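# Move the green tray to the cabinet beside arm4

## Task

Carry the green tray onto the top of the two-door cabinet beside arm4, keep the remaining three trays on the top of the two-door cabinet beside arm1, and make sure that whatever each tray holds is still standing inside it when the job ends.

## Robot and tools

Setup: four i2rt Big YAM arms, arm1 to arm4, each with a five-fingered right hand. All positions are in one scene frame, in metres, with the origin on the floor and +z up. The bases (base_link, foot facing its own +x) sit at arm1 (-3.377, -0.204, 1.029), arm2 (-0.686, 0.373, 0.889), arm3 (0.777, 2.516, 0.886) and arm4 (0.711, -1.736, 0.947). Arm1 and arm4 are far apart, so the green tray will probably have to be handed along from arm to arm. A hand reaches about 1.07 m from its joint1 axis.

Tool move: one action per call. Each of the keys arm1, arm2, arm3, arm4 is optional and takes that robot's own object. Inside it:
- joints: a map of absolute targets by name. Arm joints are in radians: joint1_rad -2.879..2.879 (base turn, positive is counter-clockwise seen from above), joint2_rad 0..3.141 (shoulder), joint3_rad 0..3.019 (elbow), joint4_rad -1.692..1.57 (hand pitch, positive lifts the fingers), joint5_rad -1.57..1.57 (sideways swing, positive to the arm's right), joint6_rad -2.094..2.094 (roll, positive is clockwise seen from behind the hand). The hand keys are hand_little, hand_ring, hand_middle, hand_index, hand_thumb_bend and hand_thumb_turn, each on a -1..1 scale, where +1 is open or straight (for thumb_turn, beside the palm) and -1 is closed (for thumb_turn, opposite the fingers). There are also two settings, hand_force_limit (-1..1, mapping to about 0..10 N at the fingertip, 0..15 N for the thumb) and hand_speed (-0.96..1).
- target: an absolute hand pose [x, y, z, qw, qx, qy, qz] in the scene frame, written as the hand line prints it. The hand moves in a straight line to it, starting from its current hand_target. When target is used, joints may only hold the hand keys.
- speed: the top linear speed in m/s, 0.002 to 4.3, default 0.25. Rotation is capped at twice that number in rad/s.
- min_time_s: 0.1 to 8 s, used with joints. It is the shortest time any arm-joint motion in that robot's part may take.
cameras: a list of names from arm1_cam_wrist..arm4_cam_wrist and cam_arm1..cam_arm4, or ["all"].
An empty move returns the full state and all images. All motions in one action start together. Hand paths end together, after at most 10 s, and no action lasts more than 15 s. Each control step clips the path pose to within 100 mm and 20 degrees of where the hand really is. Joint moves run each joint at its own rate, so the hand can sweep wide and strike things. A stretched-out, fast arm can overshoot by up to about 30 degrees.

Hand frame: the hand point is 0.045 m in front of the palm. Its +z runs along the straight fingers, +y points out of the palm and +x runs across the palm away from the thumb. With joints 1, 5 and 6 at zero and the hand level and pointing forward, the palm faces down. A wrist bracket on the little-finger side sticks out 0.10 m and can collide with things. Wrapping the thumb and fingers around something works for objects about 0.035 to 0.065 m thick, or handles down to 0.025 m. Each finger motor moves only when its target changes, and it locks on reaching the target or the force limit. For a gentle grip, close with hand_speed at -0.94 or lower. To squeeze harder, raise hand_force_limit and send a more-closed target. At the start the force limit is 0 and the speed is -0.8.

Other tools: wait {seconds 0..10, cameras} lets time pass. zoom_image {camera, region [x0,y0,x1,y1] in pixels, at most 504x504} enlarges part of that camera's latest image. show_instructions shows the reference page. finished_scene ends the scene for good.

Reading results: "move" lists the robots that were commanded, and "as last shown" marks the ones that were not. The hand line is the measured pose, and hand_target is the pose the drive is holding. hand_stopped_by gives six words for little, ring, middle, index, thumb_bend and thumb_turn: moving, target, force, stalled or fault. *_load_n is the fingertip force in N, positive when pushed open. If the loads drop to about 0, the grip is probably lost. Stop states: off_target (resting away from the target), time_out (on_its_own then shows the target it keeps pushing toward), "joint command not followed" or "pose unreachable" (a safety check is holding the arm), and not_followed. A hand counts as done within 1 cm and 2 degrees. Joint velocities are in rad/s, and "within noise" means the arm is still. Torques are in N m, and numbers 3 and 4 wrap at ±28. Camera calibrations are given as pinhole plus radial models with T_world_to_cam.

If a move or wait is refused, or a stop interrupts it, every later move, wait and finished_scene in the same reply is skipped.

Avoid:
- Hard presses between robots: they end the scene. Never close one hand on another robot's fingers.
- Knocking anything out of the work area or onto the floor.
- Tipping over the items standing in the trays.
- Drops, even small ones, and letting go of an object while it is still moving.
- Slamming or ramming fixed furniture.
- Excess finger force.
- Long holds with a stretched-out arm, which overheat the motors; at 100 °C the arm falls.

The arms keep pushing on contact, and they do not slow down for obstacles.

Each tool is called after ">>>" by a JSON object that holds its "api" and its "payload", one argument or row to a line.

Reference images:

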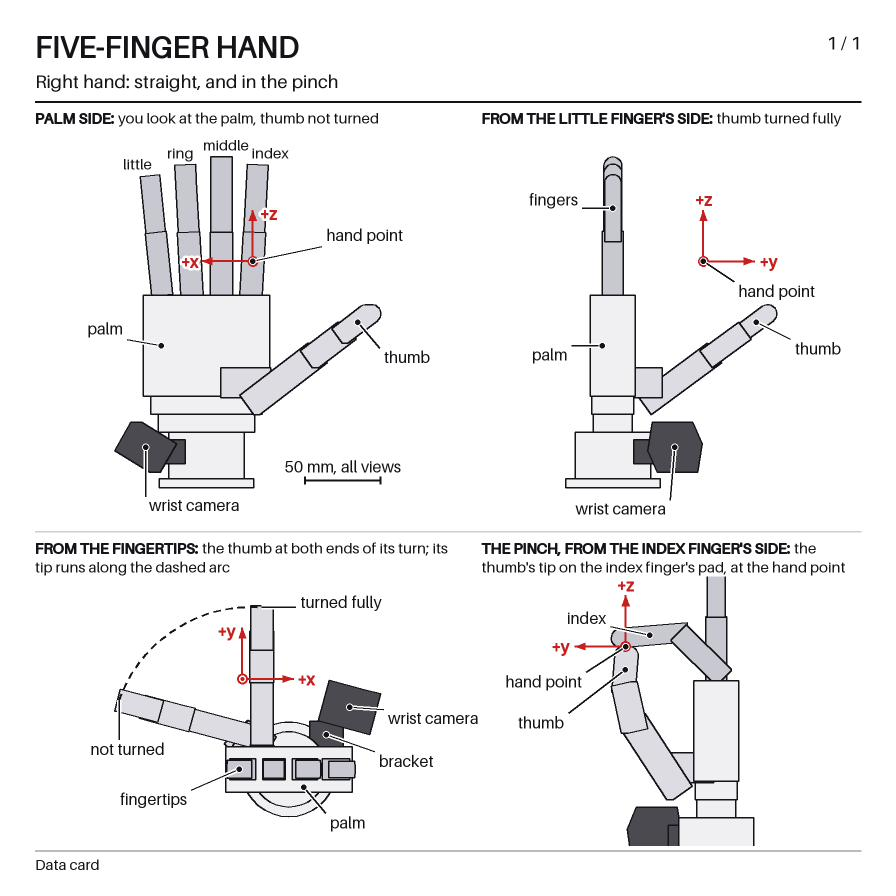

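## Session

>>> {"api": "move", "payload": {

}}

Scene clock: 0.00 s.
Joint torques (N m): no reading
Heat: arm1: hottest joint4_rad 32 °C; arm2: hottest joint2_rad 31 °C; arm3: hottest joint1_rad 31 °C; arm4: hottest joint3_rad 33 °C.
Joint velocities: within noise
arm1.joint_positions: joint1_rad=-0.107 joint2_rad=+0.637 joint3_rad=+1.531 joint4_rad=-1.427 joint5_rad=+0.034 joint6_rad=-1.176 hand_little=+1.000 hand_ring=+1.000 hand_middle=+1.000 hand_index=+1.000 hand_thumb_turn=+1.000 hand_thumb_bend=+1.000 hand_force_limit=+0.000 hand_speed=-0.800
arm1.joint_status: not commanded
arm1.hand_stopped_by: target,target,target,target,target,target
arm1.little_load_n: 0.0
arm1.ring_load_n: -0.5
arm1.middle_load_n: 0.0
arm1.index_load_n: 0.0
arm1.thumb_bend_load_n: 0.0
arm1.thumb_turn_load_n: 0.0
arm1.hand: x=-3.5782 y=-0.1531 z=+1.5575 quat_wxyz=(+0.489, -0.178, -0.850, +0.083) (m; scene frame)
arm1.hand_target: x=-3.5771 y=-0.1531 z=+1.5665 quat_wxyz=(+0.499, -0.177, -0.844, +0.085) (m; scene frame)
arm1.hand_status: not commanded
arm2.joint_positions: joint1_rad=-0.115 joint2_rad=+0.632 joint3_rad=+1.457 joint4_rad=-1.336 joint5_rad=-0.006 joint6_rad=-1.089 hand_little=+1.000 hand_ring=+1.000 hand_middle=+1.000 hand_index=+1.000 hand_thumb_turn=+1.000 hand_thumb_bend=+1.000 hand_force_limit=+0.000 hand_speed=-0.800
arm2.joint_status: not commanded
arm2.hand_stopped_by: target,target,target,target,target,target
arm2.little_load_n: 0.0
arm2.ring_load_n: 0.0
arm2.middle_load_n: 0.0
arm2.index_load_n: 0.0
arm2.thumb_bend_load_n: 0.0
arm2.thumb_turn_load_n: 0.0
arm2.hand: x=-0.9011 y=+0.4269 z=+1.4009 quat_wxyz=(+0.497, -0.231, -0.829, +0.109) (m; scene frame)
arm2.hand_target: x=-0.8995 y=+0.4269 z=+1.4096 quat_wxyz=(+0.506, -0.230, -0.824, +0.111) (m; scene frame)
arm2.hand_status: not commanded
arm3.joint_positions: joint1_rad=-0.251 joint2_rad=+0.638 joint3_rad=+1.377 joint4_rad=-1.217 joint5_rad=-0.253 joint6_rad=-1.341 hand_little=+1.000 hand_ring=+1.000 hand_middle=+1.000 hand_index=+1.000 hand_thumb_turn=+1.000 hand_thumb_bend=+1.000 hand_force_limit=+0.000 hand_speed=-0.800
arm3.joint_status: not commanded
arm3.hand_stopped_by: target,target,target,target,target,target
arm3.little_load_n: 0.0
arm3.ring_load_n: 0.0
arm3.middle_load_n: 0.0
arm3.index_load_n: 0.5
arm3.thumb_bend_load_n: 0.0
arm3.thumb_turn_load_n: 0.0
arm3.hand: x=+1.0338 y=+2.5864 z=+1.3871 quat_wxyz=(-0.229, +0.848, +0.082, +0.471) (m; scene frame)
arm3.hand_target: x=+1.0328 y=+2.5862 z=+1.3993 quat_wxyz=(-0.231, +0.841, +0.083, +0.483) (m; scene frame)
arm3.hand_status: not commanded
arm4.joint_positions: joint1_rad=+0.305 joint2_rad=+0.619 joint3_rad=+1.418 joint4_rad=-1.163 joint5_rad=-0.192 joint6_rad=-1.236 hand_little=+1.000 hand_ring=+1.000 hand_middle=+1.000 hand_index=+1.000 hand_thumb_turn=+1.000 hand_thumb_bend=+1.000 hand_force_limit=+0.000 hand_speed=-0.800
arm4.joint_status: not commanded
arm4.hand_stopped_by: target,target,target,target,target,target
arm4.little_load_n: 0.0
arm4.ring_load_n: 0.0
arm4.middle_load_n: 0.0
arm4.index_load_n: 0.0
arm4.thumb_bend_load_n: 0.0
arm4.thumb_turn_load_n: 0.0
arm4.hand: x=+0.9621 y=-1.7985 z=+1.4826 quat_wxyz=(-0.127, +0.805, -0.160, +0.557) (m; scene frame)
arm4.hand_target: x=+0.9600 y=-1.7983 z=+1.4922 quat_wxyz=(-0.128, +0.800, -0.158, +0.565) (m; scene frame)
arm4.hand_status: not commanded
pictures: arm1_cam_wrist, arm2_cam_wrist, arm3_cam_wrist, arm4_cam_wrist, cam_arm1, cam_arm2, cam_arm3, cam_arm4

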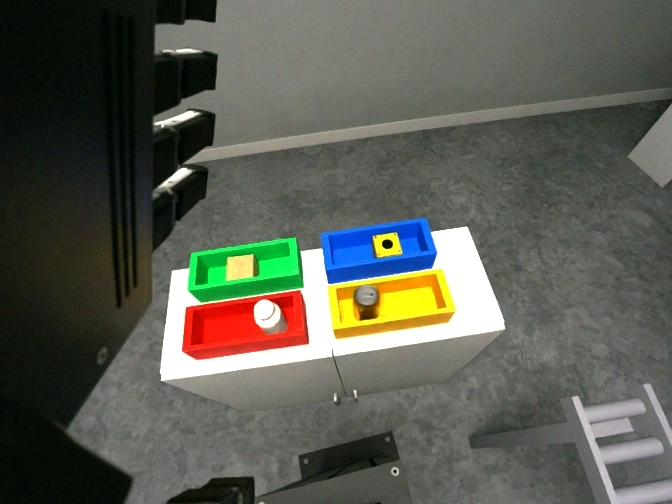

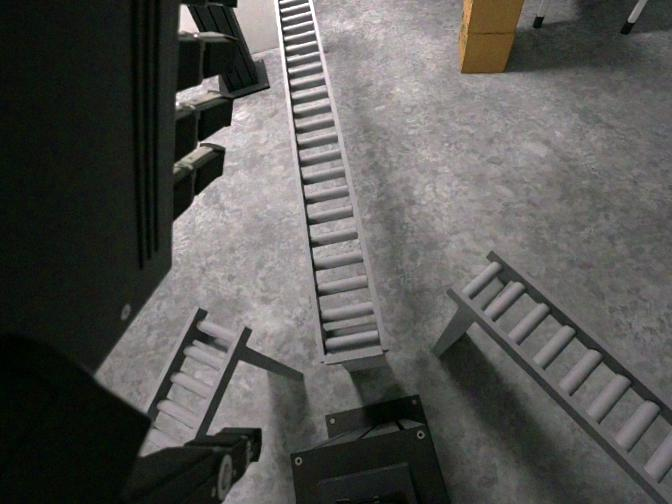

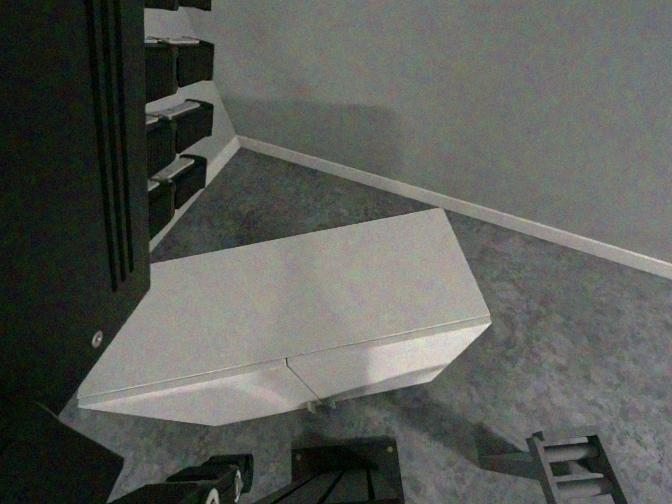

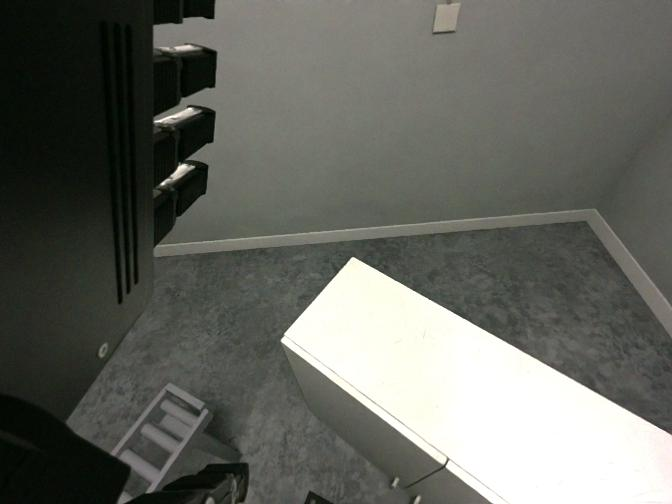

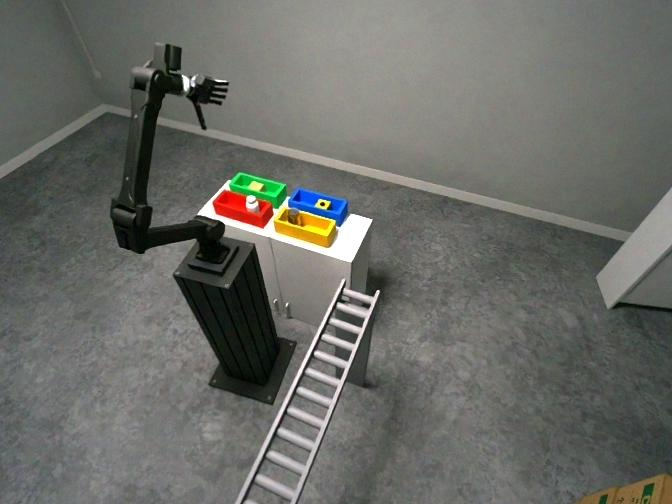

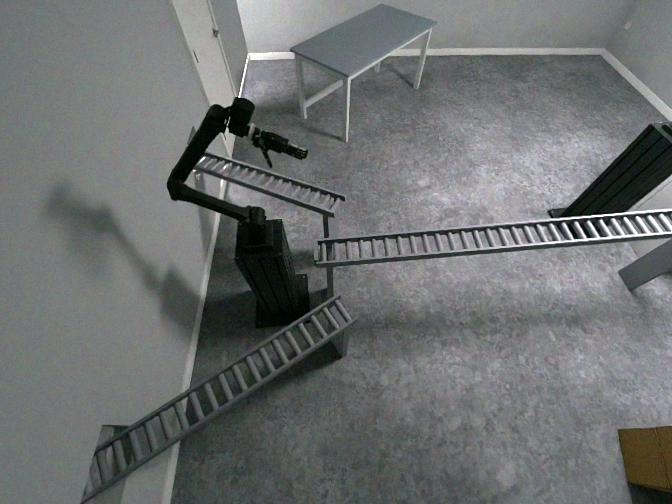

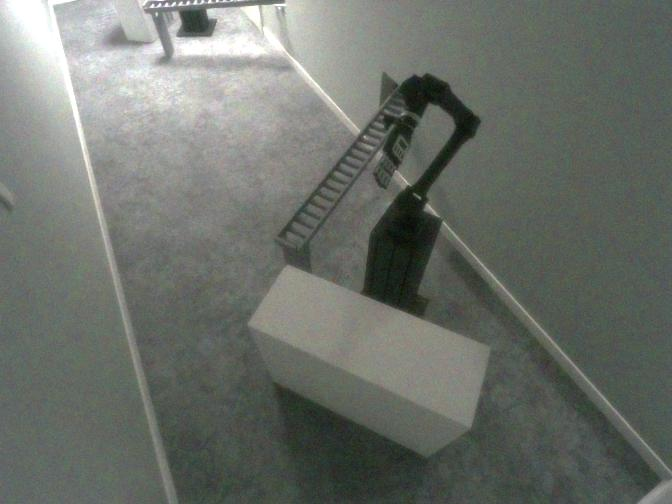

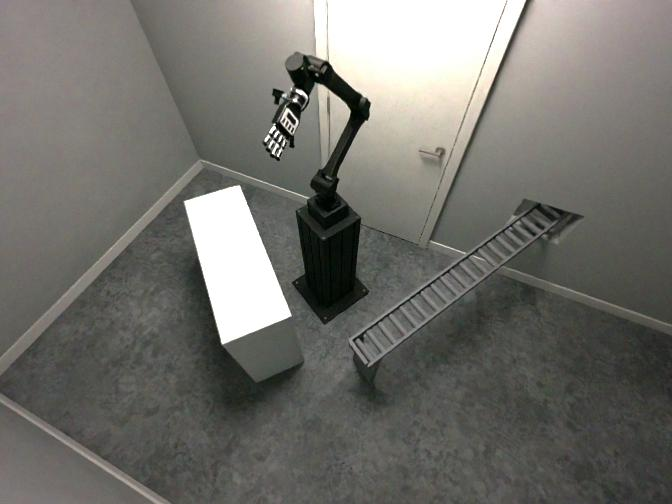

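>>> {"api": "zoom_image", "payload": {
  "camera": "arm1_cam_wrist",
  "region": [150, 200, 520, 420]
}}

>>> {"api": "zoom_image", "payload": {
  "camera": "cam_arm1",
  "region": [170, 150, 420, 400]
}}

>>> {"api": "zoom_image", "payload": {
  "camera": "cam_arm1",
  "region": [200, 260, 450, 504]
}}

>>> {"api": "zoom_image", "payload": {
  "camera": "cam_arm2",
  "region": [60, 90, 400, 430]
}}

>>> {"api": "zoom_image", "payload": {
  "camera": "cam_arm2",
  "region": [300, 50, 672, 350]
}}

>>> {"api": "zoom_image", "payload": {
  "camera": "cam_arm4",
  "region": [300, 150, 620, 420]
}}

>>> {"api": "zoom_image", "payload": {
  "camera": "arm2_cam_wrist",
  "region": [130, 230, 630, 504]
}}

>>> {"api": "zoom_image", "payload": {
  "camera": "cam_arm3",
  "region": [80, 0, 500, 300]
}}

Scaled by 1.362 from the camera's image (finer frame: 960x720).

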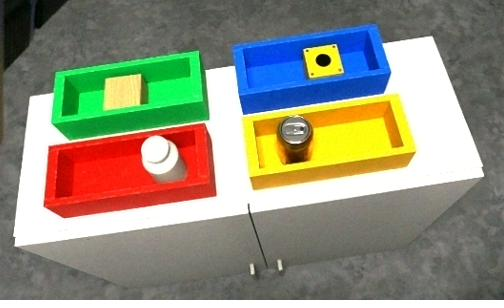

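Scaled by 2.016 from the camera's image (finer frame: 960x720).

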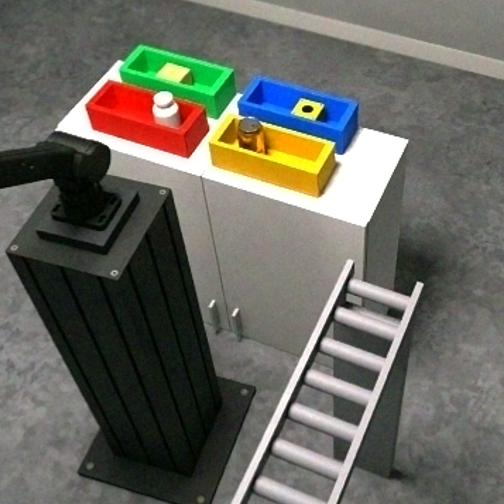

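Scaled by 2.016 from the camera's image (finer frame: 960x720).

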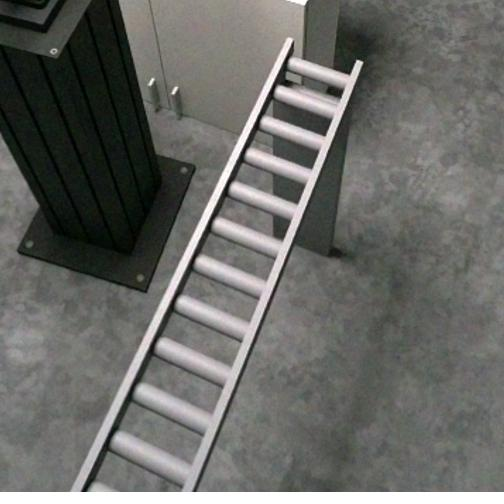

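Scaled by 1.482 from the camera's image (finer frame: 960x720).

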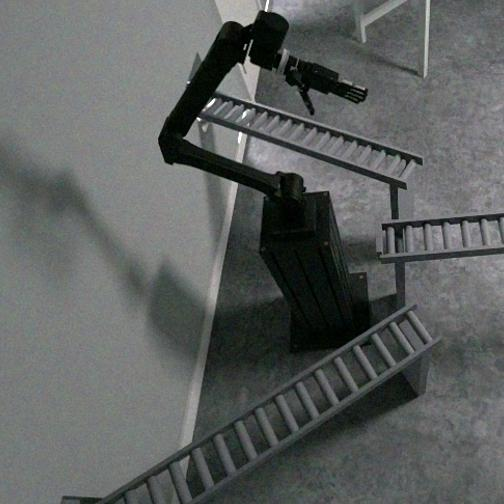

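Scaled by 1.355 from the camera's image (finer frame: 960x720).

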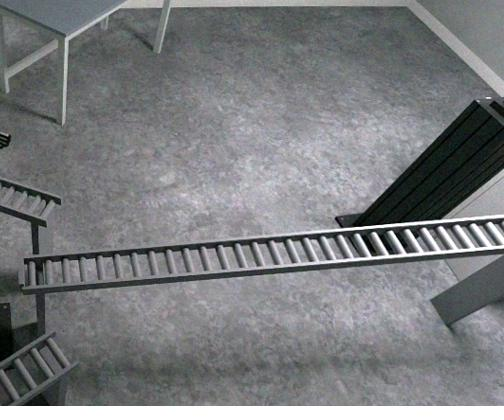

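Scaled by 1.575 from the camera's image (finer frame: 960x720).

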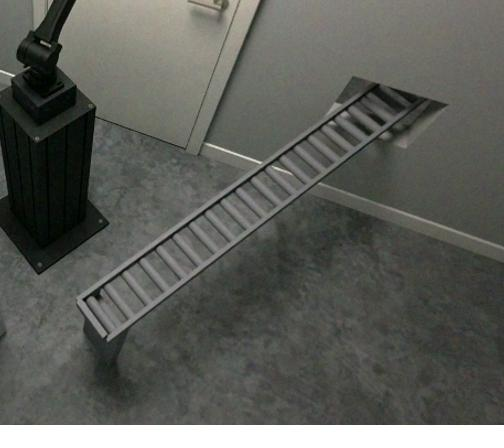

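Scaled by 1.008 from the camera's image (finer frame: 960x720).

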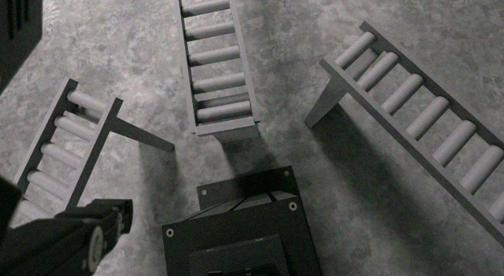

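Scaled by 1.200 from the camera's image (finer frame: 960x720).

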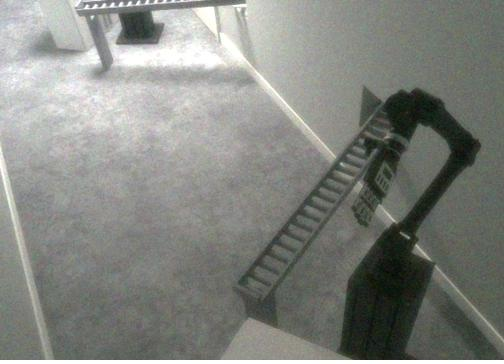

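>>> {"api": "move", "payload": {
  "arm1": {"target": [-3.74, -0.38, 1.25, 0.499, -0.177, -0.844, 0.085], "speed": 0.3},
  "cameras": ["arm1_cam_wrist", "cam_arm1"]
}}

Scene clock: 12.37 s.
Joint torques (N m): arm1=[1.61 -7.41 10.63 2.36 0.52 0.03] | arm2=[0.26 2.43 8.53 2.07 -0.03 0.06] | arm3=[-0.15 1.49 10.84 1.81 -0.17 -0.14] | arm4=[0.03 2.61 8.79 2.17 -0.15 -0.07]
Heat: arm1: hottest joint4_rad 32 °C; arm2: hottest joint2_rad 31 °C; arm3: hottest joint1_rad 31 °C; arm4: hottest joint3_rad 35 °C.
move: arm1 done
Joint velocities: within noise
arm1.joint_positions: joint1_rad=+0.686 joint2_rad=+1.037 joint3_rad=+0.805 joint4_rad=-0.492 joint5_rad=+0.705 joint6_rad=-0.704 hand_little=+1.000 hand_ring=+1.000 hand_middle=+1.000 hand_index=+1.000 hand_thumb_turn=+1.000 hand_thumb_bend=+1.000 hand_force_limit=+0.000 hand_speed=-0.800
arm1.joint_status: not commanded
arm1.hand_stopped_by: target,target,target,target,target,target
arm1.little_load_n: 0.0
arm1.ring_load_n: 0.0
arm1.middle_load_n: 0.0
arm1.index_load_n: 0.0
arm1.thumb_bend_load_n: 0.0
arm1.thumb_turn_load_n: 0.0
arm1.hand: x=-3.7385 y=-0.3739 z=+1.2425 quat_wxyz=(+0.492, -0.173, -0.850, +0.072)
arm1.hand_target: x=-3.7399 y=-0.3800 z=+1.2501 quat_wxyz=(+0.499, -0.177, -0.844, +0.085)
arm1.hand_status: done (0.010 m and 1.9 deg from the pose sent, 0.415 m and 1.4 deg at the start)
arm2, arm3, arm4: as last shown
arm3.index_load_n: 0.0
arm4.ring_load_n: 0.5
arm1_cam_wrist: T_world_to_cam=[[0.15671, 0.98493, -0.07323, 1.04108], [0.84516, -0.1721, -0.50605, 3.72786], [-0.51103, 0.01741, -0.85939, -0.72123]] pos_world=[-3.68234, -0.37127, 1.34292]

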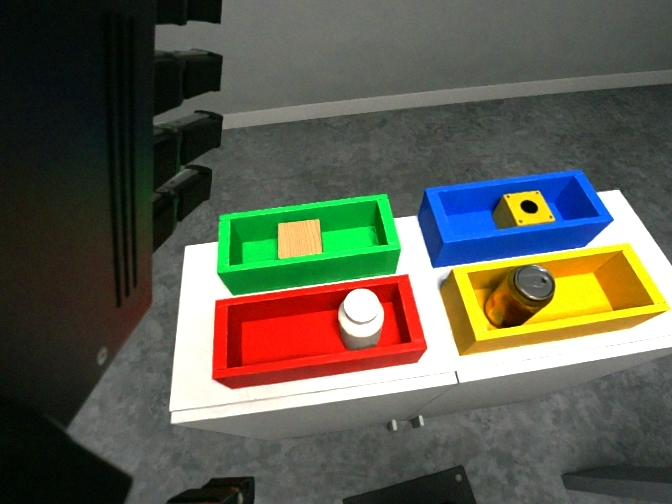

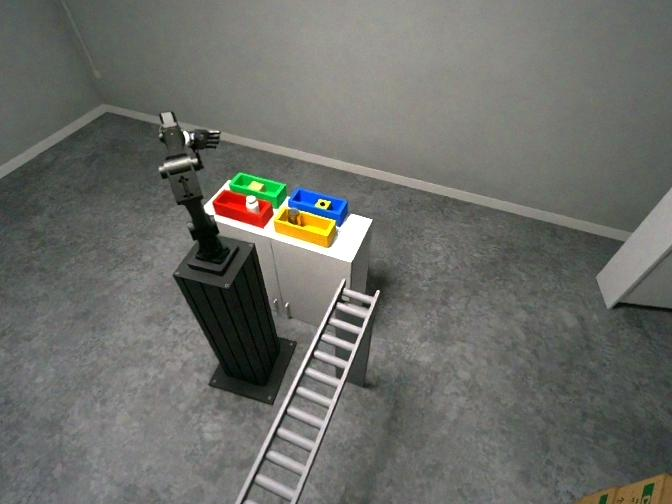

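>>> {"api": "zoom_image", "payload": {
  "camera": "arm1_cam_wrist",
  "region": [160, 150, 460, 420]
}}

>>> {"api": "zoom_image", "payload": {
  "camera": "cam_arm1",
  "region": [200, 160, 360, 260]
}}

Scaled by 1.680 from the camera's image (finer frame: 960x720).

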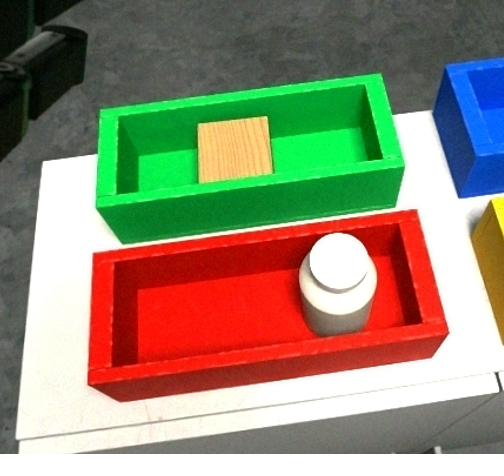

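Scaled by 3.150 from the camera's image (finer frame: 960x720).

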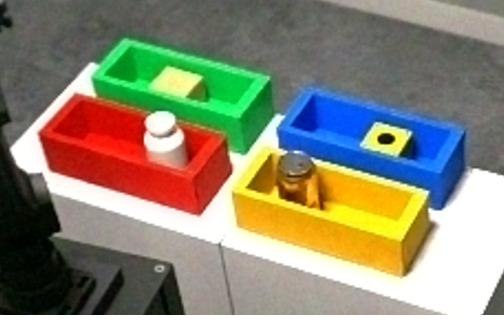

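>>> {"api": "zoom_image", "payload": {
  "camera": "cam_arm1",
  "region": [222, 164, 302, 224]
}}

>>> {"api": "zoom_image", "payload": {
  "camera": "arm1_cam_wrist",
  "region": [205, 180, 325, 300]
}}

>>> {"api": "zoom_image", "payload": {
  "camera": "arm1_cam_wrist",
  "region": [310, 180, 430, 300]
}}

Scaled by 6.300 from the camera's image (finer frame: 960x720).

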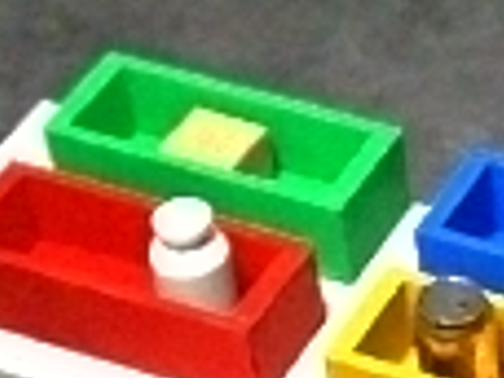

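Scaled by 4.200 from the camera's image (finer frame: 960x720).

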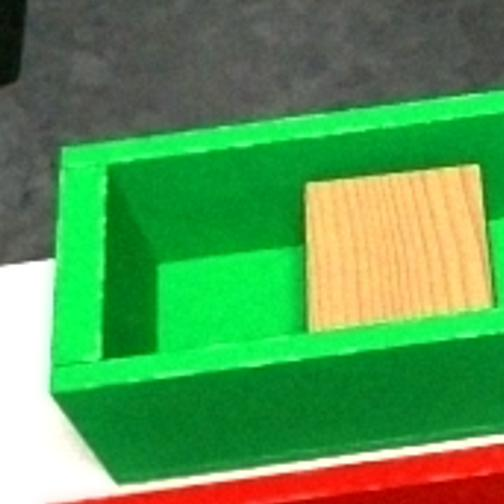

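Scaled by 4.200 from the camera's image (finer frame: 960x720).

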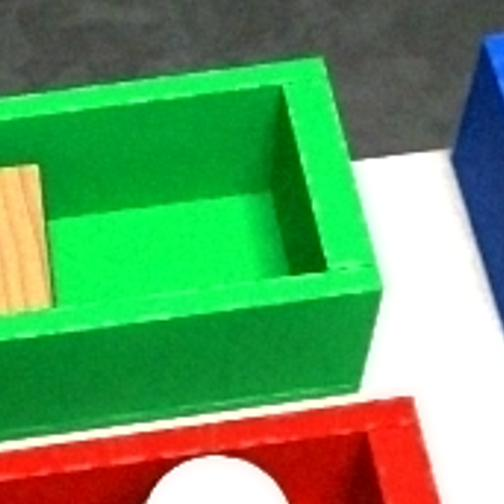

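>>> {"api": "move", "payload": {
  "arm1": {"joints": {"joint1_rad": -0.9}, "min_time_s": 2},
  "cameras": ["arm1_cam_wrist", "cam_arm1"]
}}

>>> {"api": "zoom_image", "payload": {
  "camera": "arm1_cam_wrist",
  "region": [200, 100, 560, 400]
}}

>>> {"api": "zoom_image", "payload": {
  "camera": "cam_arm1",
  "region": [100, 80, 340, 300]
}}

Scene clock: 31.07 s.
Joint torques (N m): arm1=[-0.15 -7.18 10.63 2.3 0.46 0.02] | arm2=[0.26 2.49 8.51 2.09 -0.03 0.07] | arm3=[-0.21 1.38 10.84 1.81 -0.16 -0.14] | arm4=[-0.15 2.67 8.75 2.19 -0.17 -0.07]
Heat: arm1: hottest joint4_rad 32 °C; arm2: hottest joint2_rad 31 °C; arm3: hottest joint5_rad 31 °C; arm4: hottest joint3_rad 37 °C.
move: arm1 done
Joint velocities: within noise
arm1.joint_positions: joint1_rad=-0.892 joint2_rad=+1.037 joint3_rad=+0.805 joint4_rad=-0.492 joint5_rad=+0.707 joint6_rad=-0.704 hand_little=+1.000 hand_ring=+1.000 hand_middle=+1.000 hand_index=+1.000 hand_thumb_turn=+1.000 hand_thumb_bend=+1.000 hand_force_limit=+0.000 hand_speed=-0.800
arm1.joint_status: all done
arm1.hand_stopped_by: target,target,target,target,target,target
arm1.little_load_n: 0.0
arm1.ring_load_n: 0.0
arm1.middle_load_n: 0.0
arm1.index_load_n: 0.0
arm1.thumb_bend_load_n: 0.0
arm1.thumb_turn_load_n: 0.0
arm1.hand: x=-3.5445 y=+0.1587 z=+1.2429 quat_wxyz=(+0.398, -0.725, -0.476, -0.300)
arm1.hand_target: x=-3.5449 y=+0.1630 z=+1.2503 quat_wxyz=(+0.409, -0.727, -0.463, -0.298)
arm1.hand_status: not commanded
arm2, arm3, arm4: as last shown
arm3.little_load_n: 0.5
arm4.ring_load_n: 0.0
arm1_cam_wrist: T_world_to_cam=[[0.98354, -0.16592, -0.07159, 3.59739], [-0.17911, -0.84252, -0.50802, 0.13406], [0.02398, 0.51248, -0.85836, 1.18538]] pos_world=[-3.54258, 0.10234, 1.34312]

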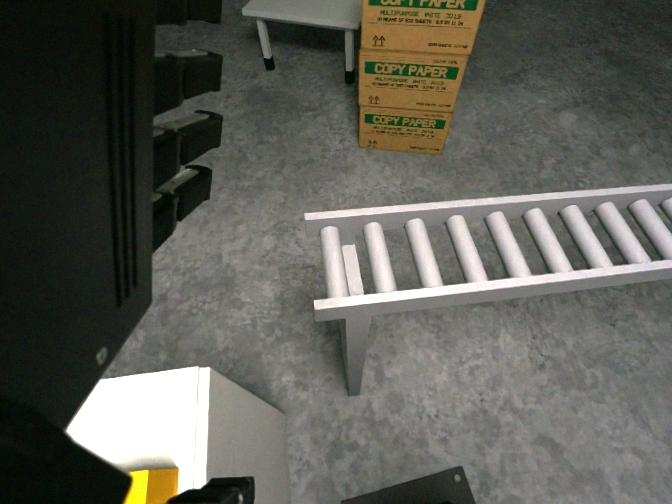

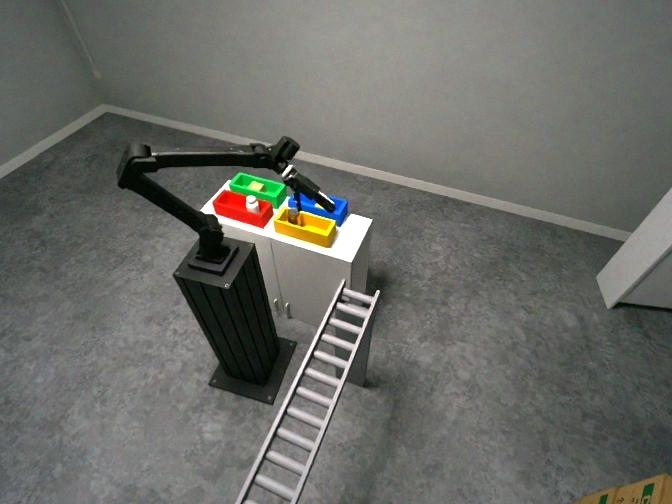

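Scaled by 1.400 from the camera's image (finer frame: 960x720).

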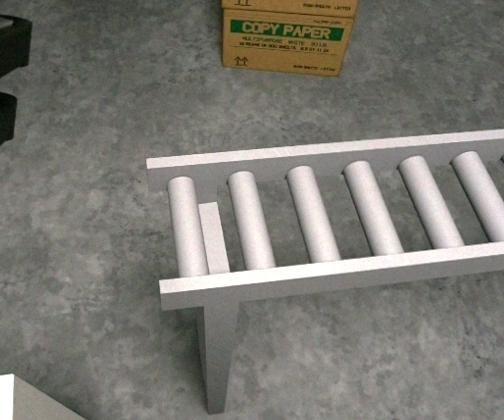

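Scaled by 2.100 from the camera's image (finer frame: 960x720).

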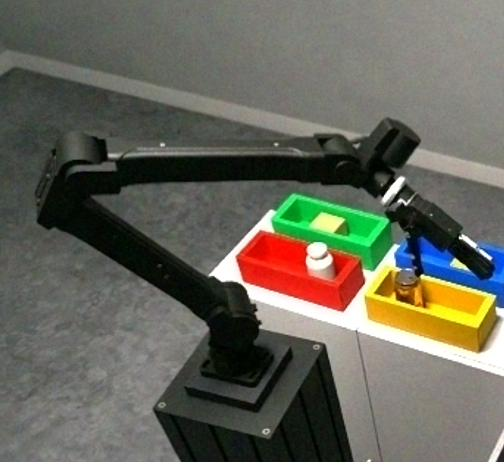

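>>> {"api": "move", "payload": {
  "arm1": {"target": [-3.95, -0.40, 1.12, 0.3536, -0.6124, -0.6124, 0.3536], "speed": 0.4, "joints": {"hand_thumb_turn": -1, "hand_speed": 0.3, "hand_index": 0.27, "hand_middle": 0.27, "hand_ring": 0.27, "hand_little": 0.27}},
  "cameras": ["arm1_cam_wrist", "cam_arm1"]
}}

Scene clock: 37.47 s.
Joint torques (N m): arm1=[1.08 -12.86 11.97 2.61 0.06 0.07] | arm2=[0.21 2.49 8.51 2.09 -0.03 0.06] | arm3=[-0.21 1.38 10.82 1.78 -0.17 -0.14] | arm4=[0.15 2.84 8.76 2.24 -0.16 -0.06]
Heat: arm1: hottest joint4_rad 32 °C; arm2: hottest joint2_rad 31 °C; arm3: hottest joint3_rad 31 °C; arm4: hottest joint3_rad 37 °C.
move: arm1 off_target
Joint velocities: within noise
arm1.joint_positions: joint1_rad=+0.251 joint2_rad=+1.578 joint3_rad=+0.900 joint4_rad=+0.073 joint5_rad=+0.316 joint6_rad=+0.179 hand_little=+0.270 hand_ring=+0.270 hand_middle=+0.270 hand_index=+0.270 hand_thumb_turn=-1.000 hand_thumb_bend=+1.000 hand_force_limit=+0.000 hand_speed=+0.300
arm1.joint_status: all done
arm1.hand_stopped_by: target,target,target,target,target,target
arm1.little_load_n: 0.0
arm1.ring_load_n: 0.5
arm1.middle_load_n: 0.0
arm1.index_load_n: 0.0
arm1.thumb_bend_load_n: 0.0
arm1.thumb_turn_load_n: 0.0
arm1.hand: x=-3.9305 y=-0.3879 z=+1.0991 quat_wxyz=(+0.347, -0.617, -0.625, +0.330)
arm1.hand_target: x=-3.9486 y=-0.3995 z=+1.1207 quat_wxyz=(+0.353, -0.612, -0.612, +0.354)
arm1.hand_status: off_target (0.031 m and 3.2 deg from the pose sent, 0.701 m and 79.3 deg at the start)
arm2, arm3, arm4: as last shown
arm2.ring_load_n: -0.5
arm3.little_load_n: 0.0
arm1_cam_wrist: T_world_to_cam=[[0.57038, 0.24835, -0.78293, 3.19467], [0.49767, -0.8628, 0.08888, 1.52756], [-0.65344, -0.44033, -0.61573, -1.94744]] pos_world=[-3.85495, -0.33294, 1.16636]

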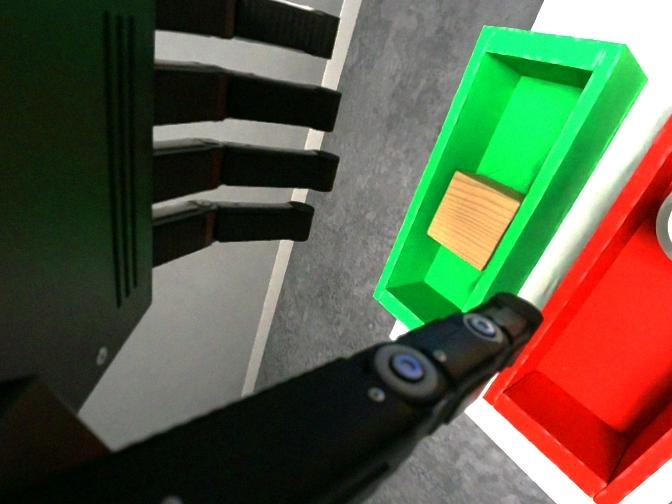

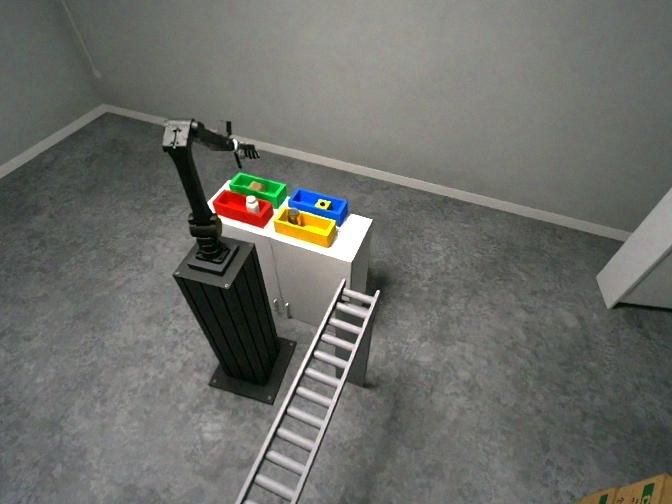

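>>> {"api": "zoom_image", "payload": {
  "camera": "arm1_cam_wrist",
  "region": [360, 10, 660, 350]
}}

>>> {"api": "zoom_image", "payload": {
  "camera": "cam_arm1",
  "region": [150, 100, 310, 260]
}}

>>> {"api": "zoom_image", "payload": {
  "camera": "arm1_cam_wrist",
  "region": [100, 0, 380, 280]
}}

Scaled by 1.482 from the camera's image (finer frame: 960x720).

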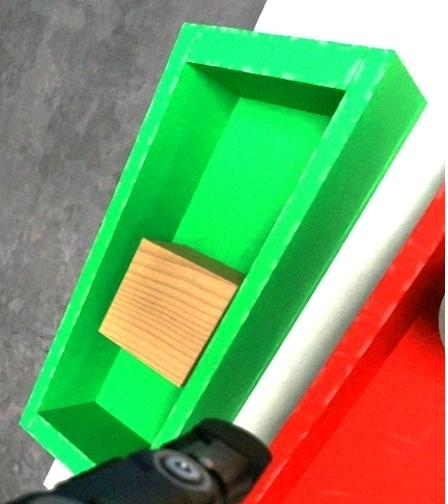

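Scaled by 3.150 from the camera's image (finer frame: 960x720).

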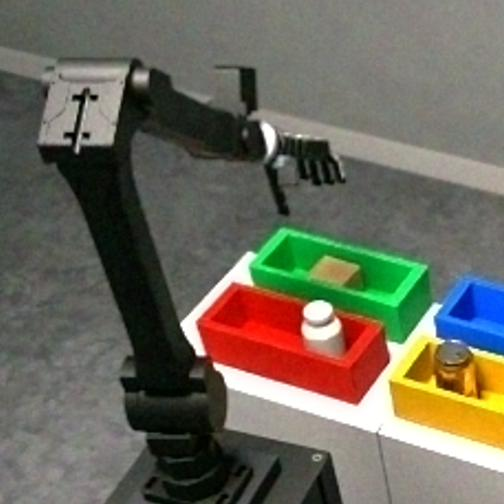

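Scaled by 1.800 from the camera's image (finer frame: 960x720).

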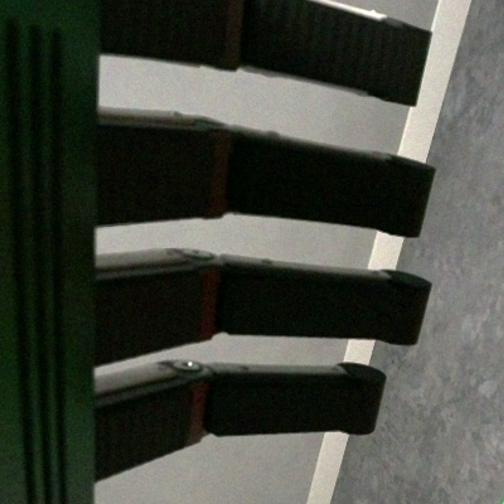

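>>> {"api": "move", "payload": {
  "arm1": {"target": [-4.07, -0.39, 0.985, 0.3977, -0.5895, -0.5829, 0.3931], "speed": 0.2, "joints": {"hand_index": 0.2, "hand_middle": 0.2, "hand_ring": 0.2, "hand_little": 0.2}},
  "cameras": ["arm1_cam_wrist", "cam_arm1"]
}}

>>> {"api": "zoom_image", "payload": {
  "camera": "cam_arm1",
  "region": [180, 120, 300, 220]
}}

Scene clock: 49.10 s.
Joint torques (N m): arm1=[-0.56 -18.2 9.42 2.71 -0.03 -0.1] | arm2=[0.21 2.49 8.5 2.07 -0.04 0.06] | arm3=[-0.21 1.44 10.82 1.8 -0.17 -0.14] | arm4=[-0.15 2.61 8.81 2.26 -0.16 -0.09]
Heat: arm1: hottest joint3_rad 33 °C; arm2: hottest joint2_rad 31 °C; arm3: hottest joint3_rad 32 °C; arm4: hottest joint3_rad 38 °C.
move: arm1 off_target
Joint velocities: within noise
arm1.joint_positions: joint1_rad=+0.191 joint2_rad=+2.087 joint3_rad=+1.098 joint4_rad=+0.542 joint5_rad=+0.280 joint6_rad=+0.123 hand_little=+0.200 hand_ring=+0.200 hand_middle=+0.200 hand_index=+0.200 hand_thumb_turn=-1.000 hand_thumb_bend=+1.000 hand_force_limit=+0.000 hand_speed=+0.300
arm1.joint_status: all done
arm1.hand_stopped_by: target,target,target,target,target,target
arm1.little_load_n: 0.0
arm1.ring_load_n: 0.0
arm1.middle_load_n: 0.0
arm1.index_load_n: 0.0
arm1.thumb_bend_load_n: 0.0
arm1.thumb_turn_load_n: 0.0
arm1.hand: x=-4.0496 y=-0.3924 z=+0.9680 quat_wxyz=(+0.385, -0.596, -0.595, +0.378)
arm1.hand_target: x=-4.0690 y=-0.3895 z=+0.9854 quat_wxyz=(+0.398, -0.590, -0.583, +0.393)
arm1.hand_status: off_target (0.027 m and 2.7 deg from the pose sent, 0.180 m and 10.9 deg at the start)
arm2, arm3, arm4: as last shown
arm2.ring_load_n: 0.0
arm1_cam_wrist: T_world_to_cam=[[0.45308, 0.23189, -0.86078, 2.75498], [0.50486, -0.86255, 0.03337, 1.67758], [-0.73473, -0.4497, -0.50788, -2.54524]] pos_world=[-3.96525, -0.33644, 1.02278]

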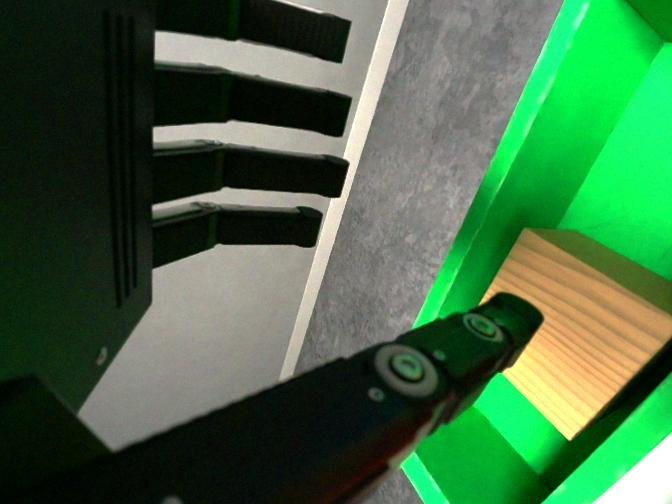

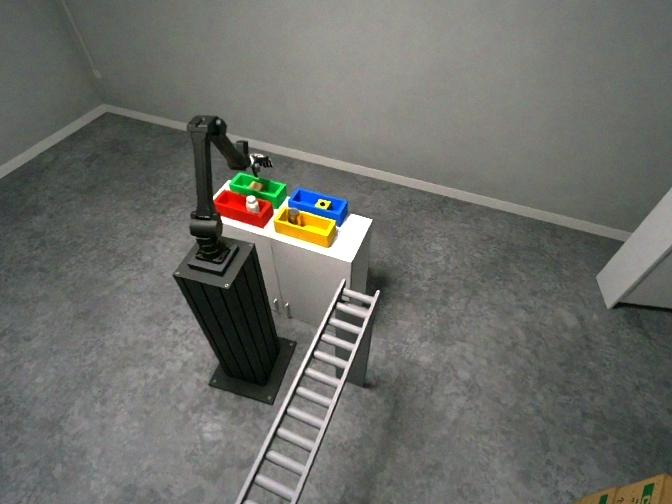

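Scaled by 4.200 from the camera's image (finer frame: 960x720).

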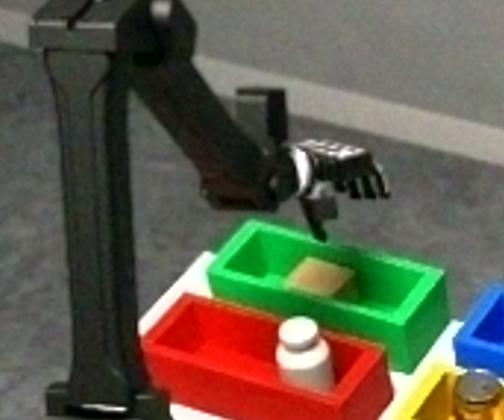

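>>> {"api": "zoom_image", "payload": {
  "camera": "arm1_cam_wrist",
  "region": [372, 0, 672, 300]
}}

Scaled by 1.680 from the camera's image (finer frame: 960x720).

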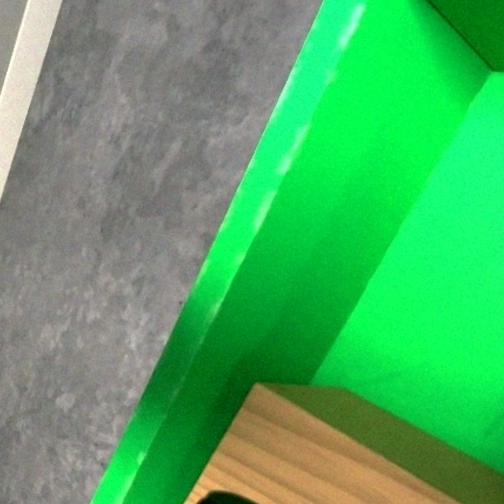

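>>> {"api": "move", "payload": {
  "arm1": {"target": [-4.081, -0.375, 0.91, 0.4020, -0.5959, -0.5765, 0.3888], "speed": 0.12},
  "cameras": ["arm1_cam_wrist", "cam_arm1"]
}}

>>> {"api": "zoom_image", "payload": {
  "camera": "cam_arm1",
  "region": [180, 120, 300, 220]
}}

>>> {"api": "zoom_image", "payload": {
  "camera": "arm1_cam_wrist",
  "region": [200, 50, 650, 450]
}}

Scene clock: 53.20 s.
Joint torques (N m): arm1=[-0.67 -18.55 8.1 2.78 -0.03 -0.14] | arm2=[0.26 2.55 8.5 2.09 -0.03 0.06] | arm3=[-0.15 1.38 10.82 1.81 -0.16 -0.14] | arm4=[-0.21 2.55 8.79 2.26 -0.17 -0.07]
Heat: arm1: hottest joint3_rad 32 °C; arm2: hottest joint2_rad 31 °C; arm3: hottest joint3_rad 32 °C; arm4: hottest joint3_rad 38 °C.
move: arm1 off_target
Joint velocities: within noise
arm1.joint_positions: joint1_rad=+0.166 joint2_rad=+2.265 joint3_rad=+1.154 joint4_rad=+0.671 joint5_rad=+0.277 joint6_rad=+0.122 hand_little=+0.200 hand_ring=+0.200 hand_middle=+0.200 hand_index=+0.200 hand_thumb_turn=-1.000 hand_thumb_bend=+1.000 hand_force_limit=+0.000 hand_speed=+0.300
arm1.joint_status: not commanded
arm1.hand_stopped_by: target,target,target,target,target,target
arm1.little_load_n: 0.0
arm1.ring_load_n: 0.0
arm1.middle_load_n: 0.0
arm1.index_load_n: 0.0
arm1.thumb_bend_load_n: 0.0
arm1.thumb_turn_load_n: 0.0
arm1.hand: x=-4.0631 y=-0.3788 z=+0.8987 quat_wxyz=(+0.391, -0.601, -0.586, +0.377)
arm1.hand_target: x=-4.0801 y=-0.3747 z=+0.9103 quat_wxyz=(+0.402, -0.596, -0.577, +0.389)
arm1.hand_status: off_target (0.022 m and 2.2 deg from the pose sent, 0.068 m and 3.0 deg at the start)
arm2, arm3, arm4: as last shown
arm2.thumb_turn_load_n: 0.5
arm1_cam_wrist: T_world_to_cam=[[0.45132, 0.21987, -0.86485, 2.69015], [0.48635, -0.87318, 0.03181, 1.62061], [-0.74818, -0.43498, -0.50102, -2.63954]] pos_world=[-3.97714, -0.32456, 0.95258]

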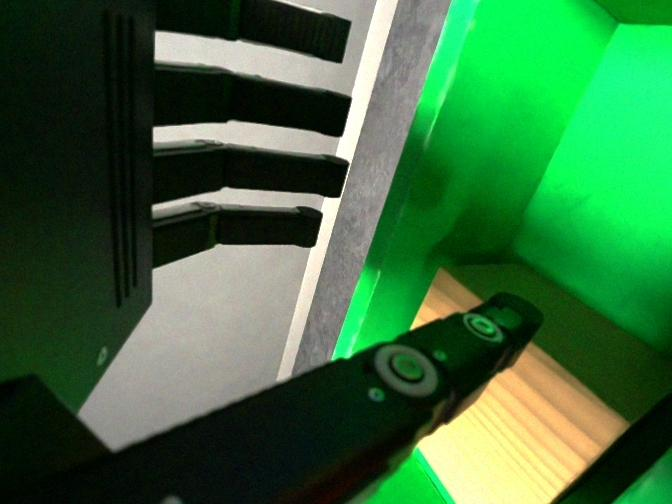

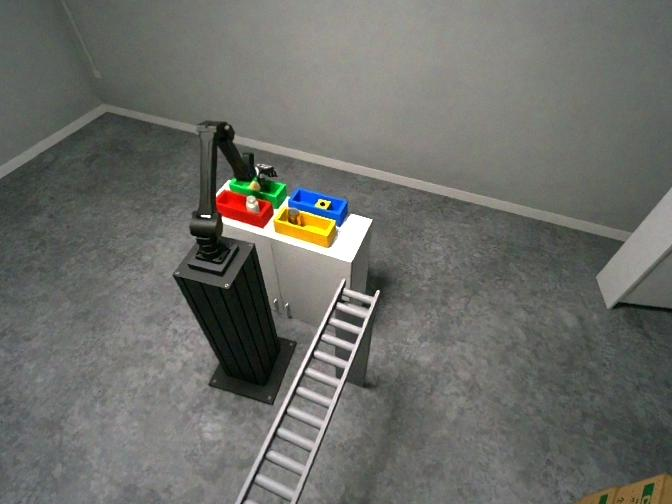

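Scaled by 4.200 from the camera's image (finer frame: 960x720).

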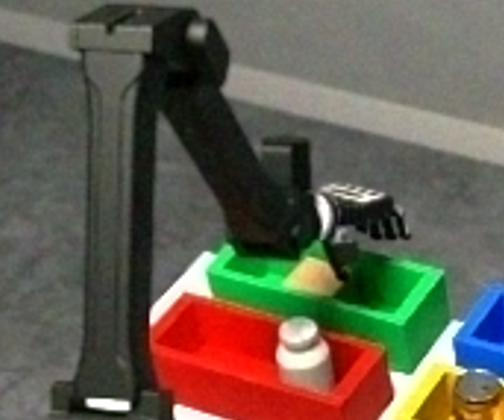

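Scaled by 1.120 from the camera's image (finer frame: 960x720).

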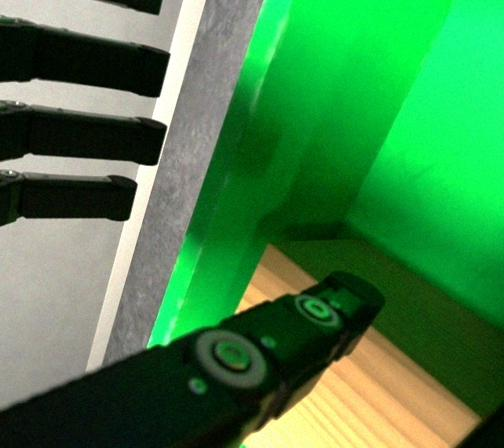

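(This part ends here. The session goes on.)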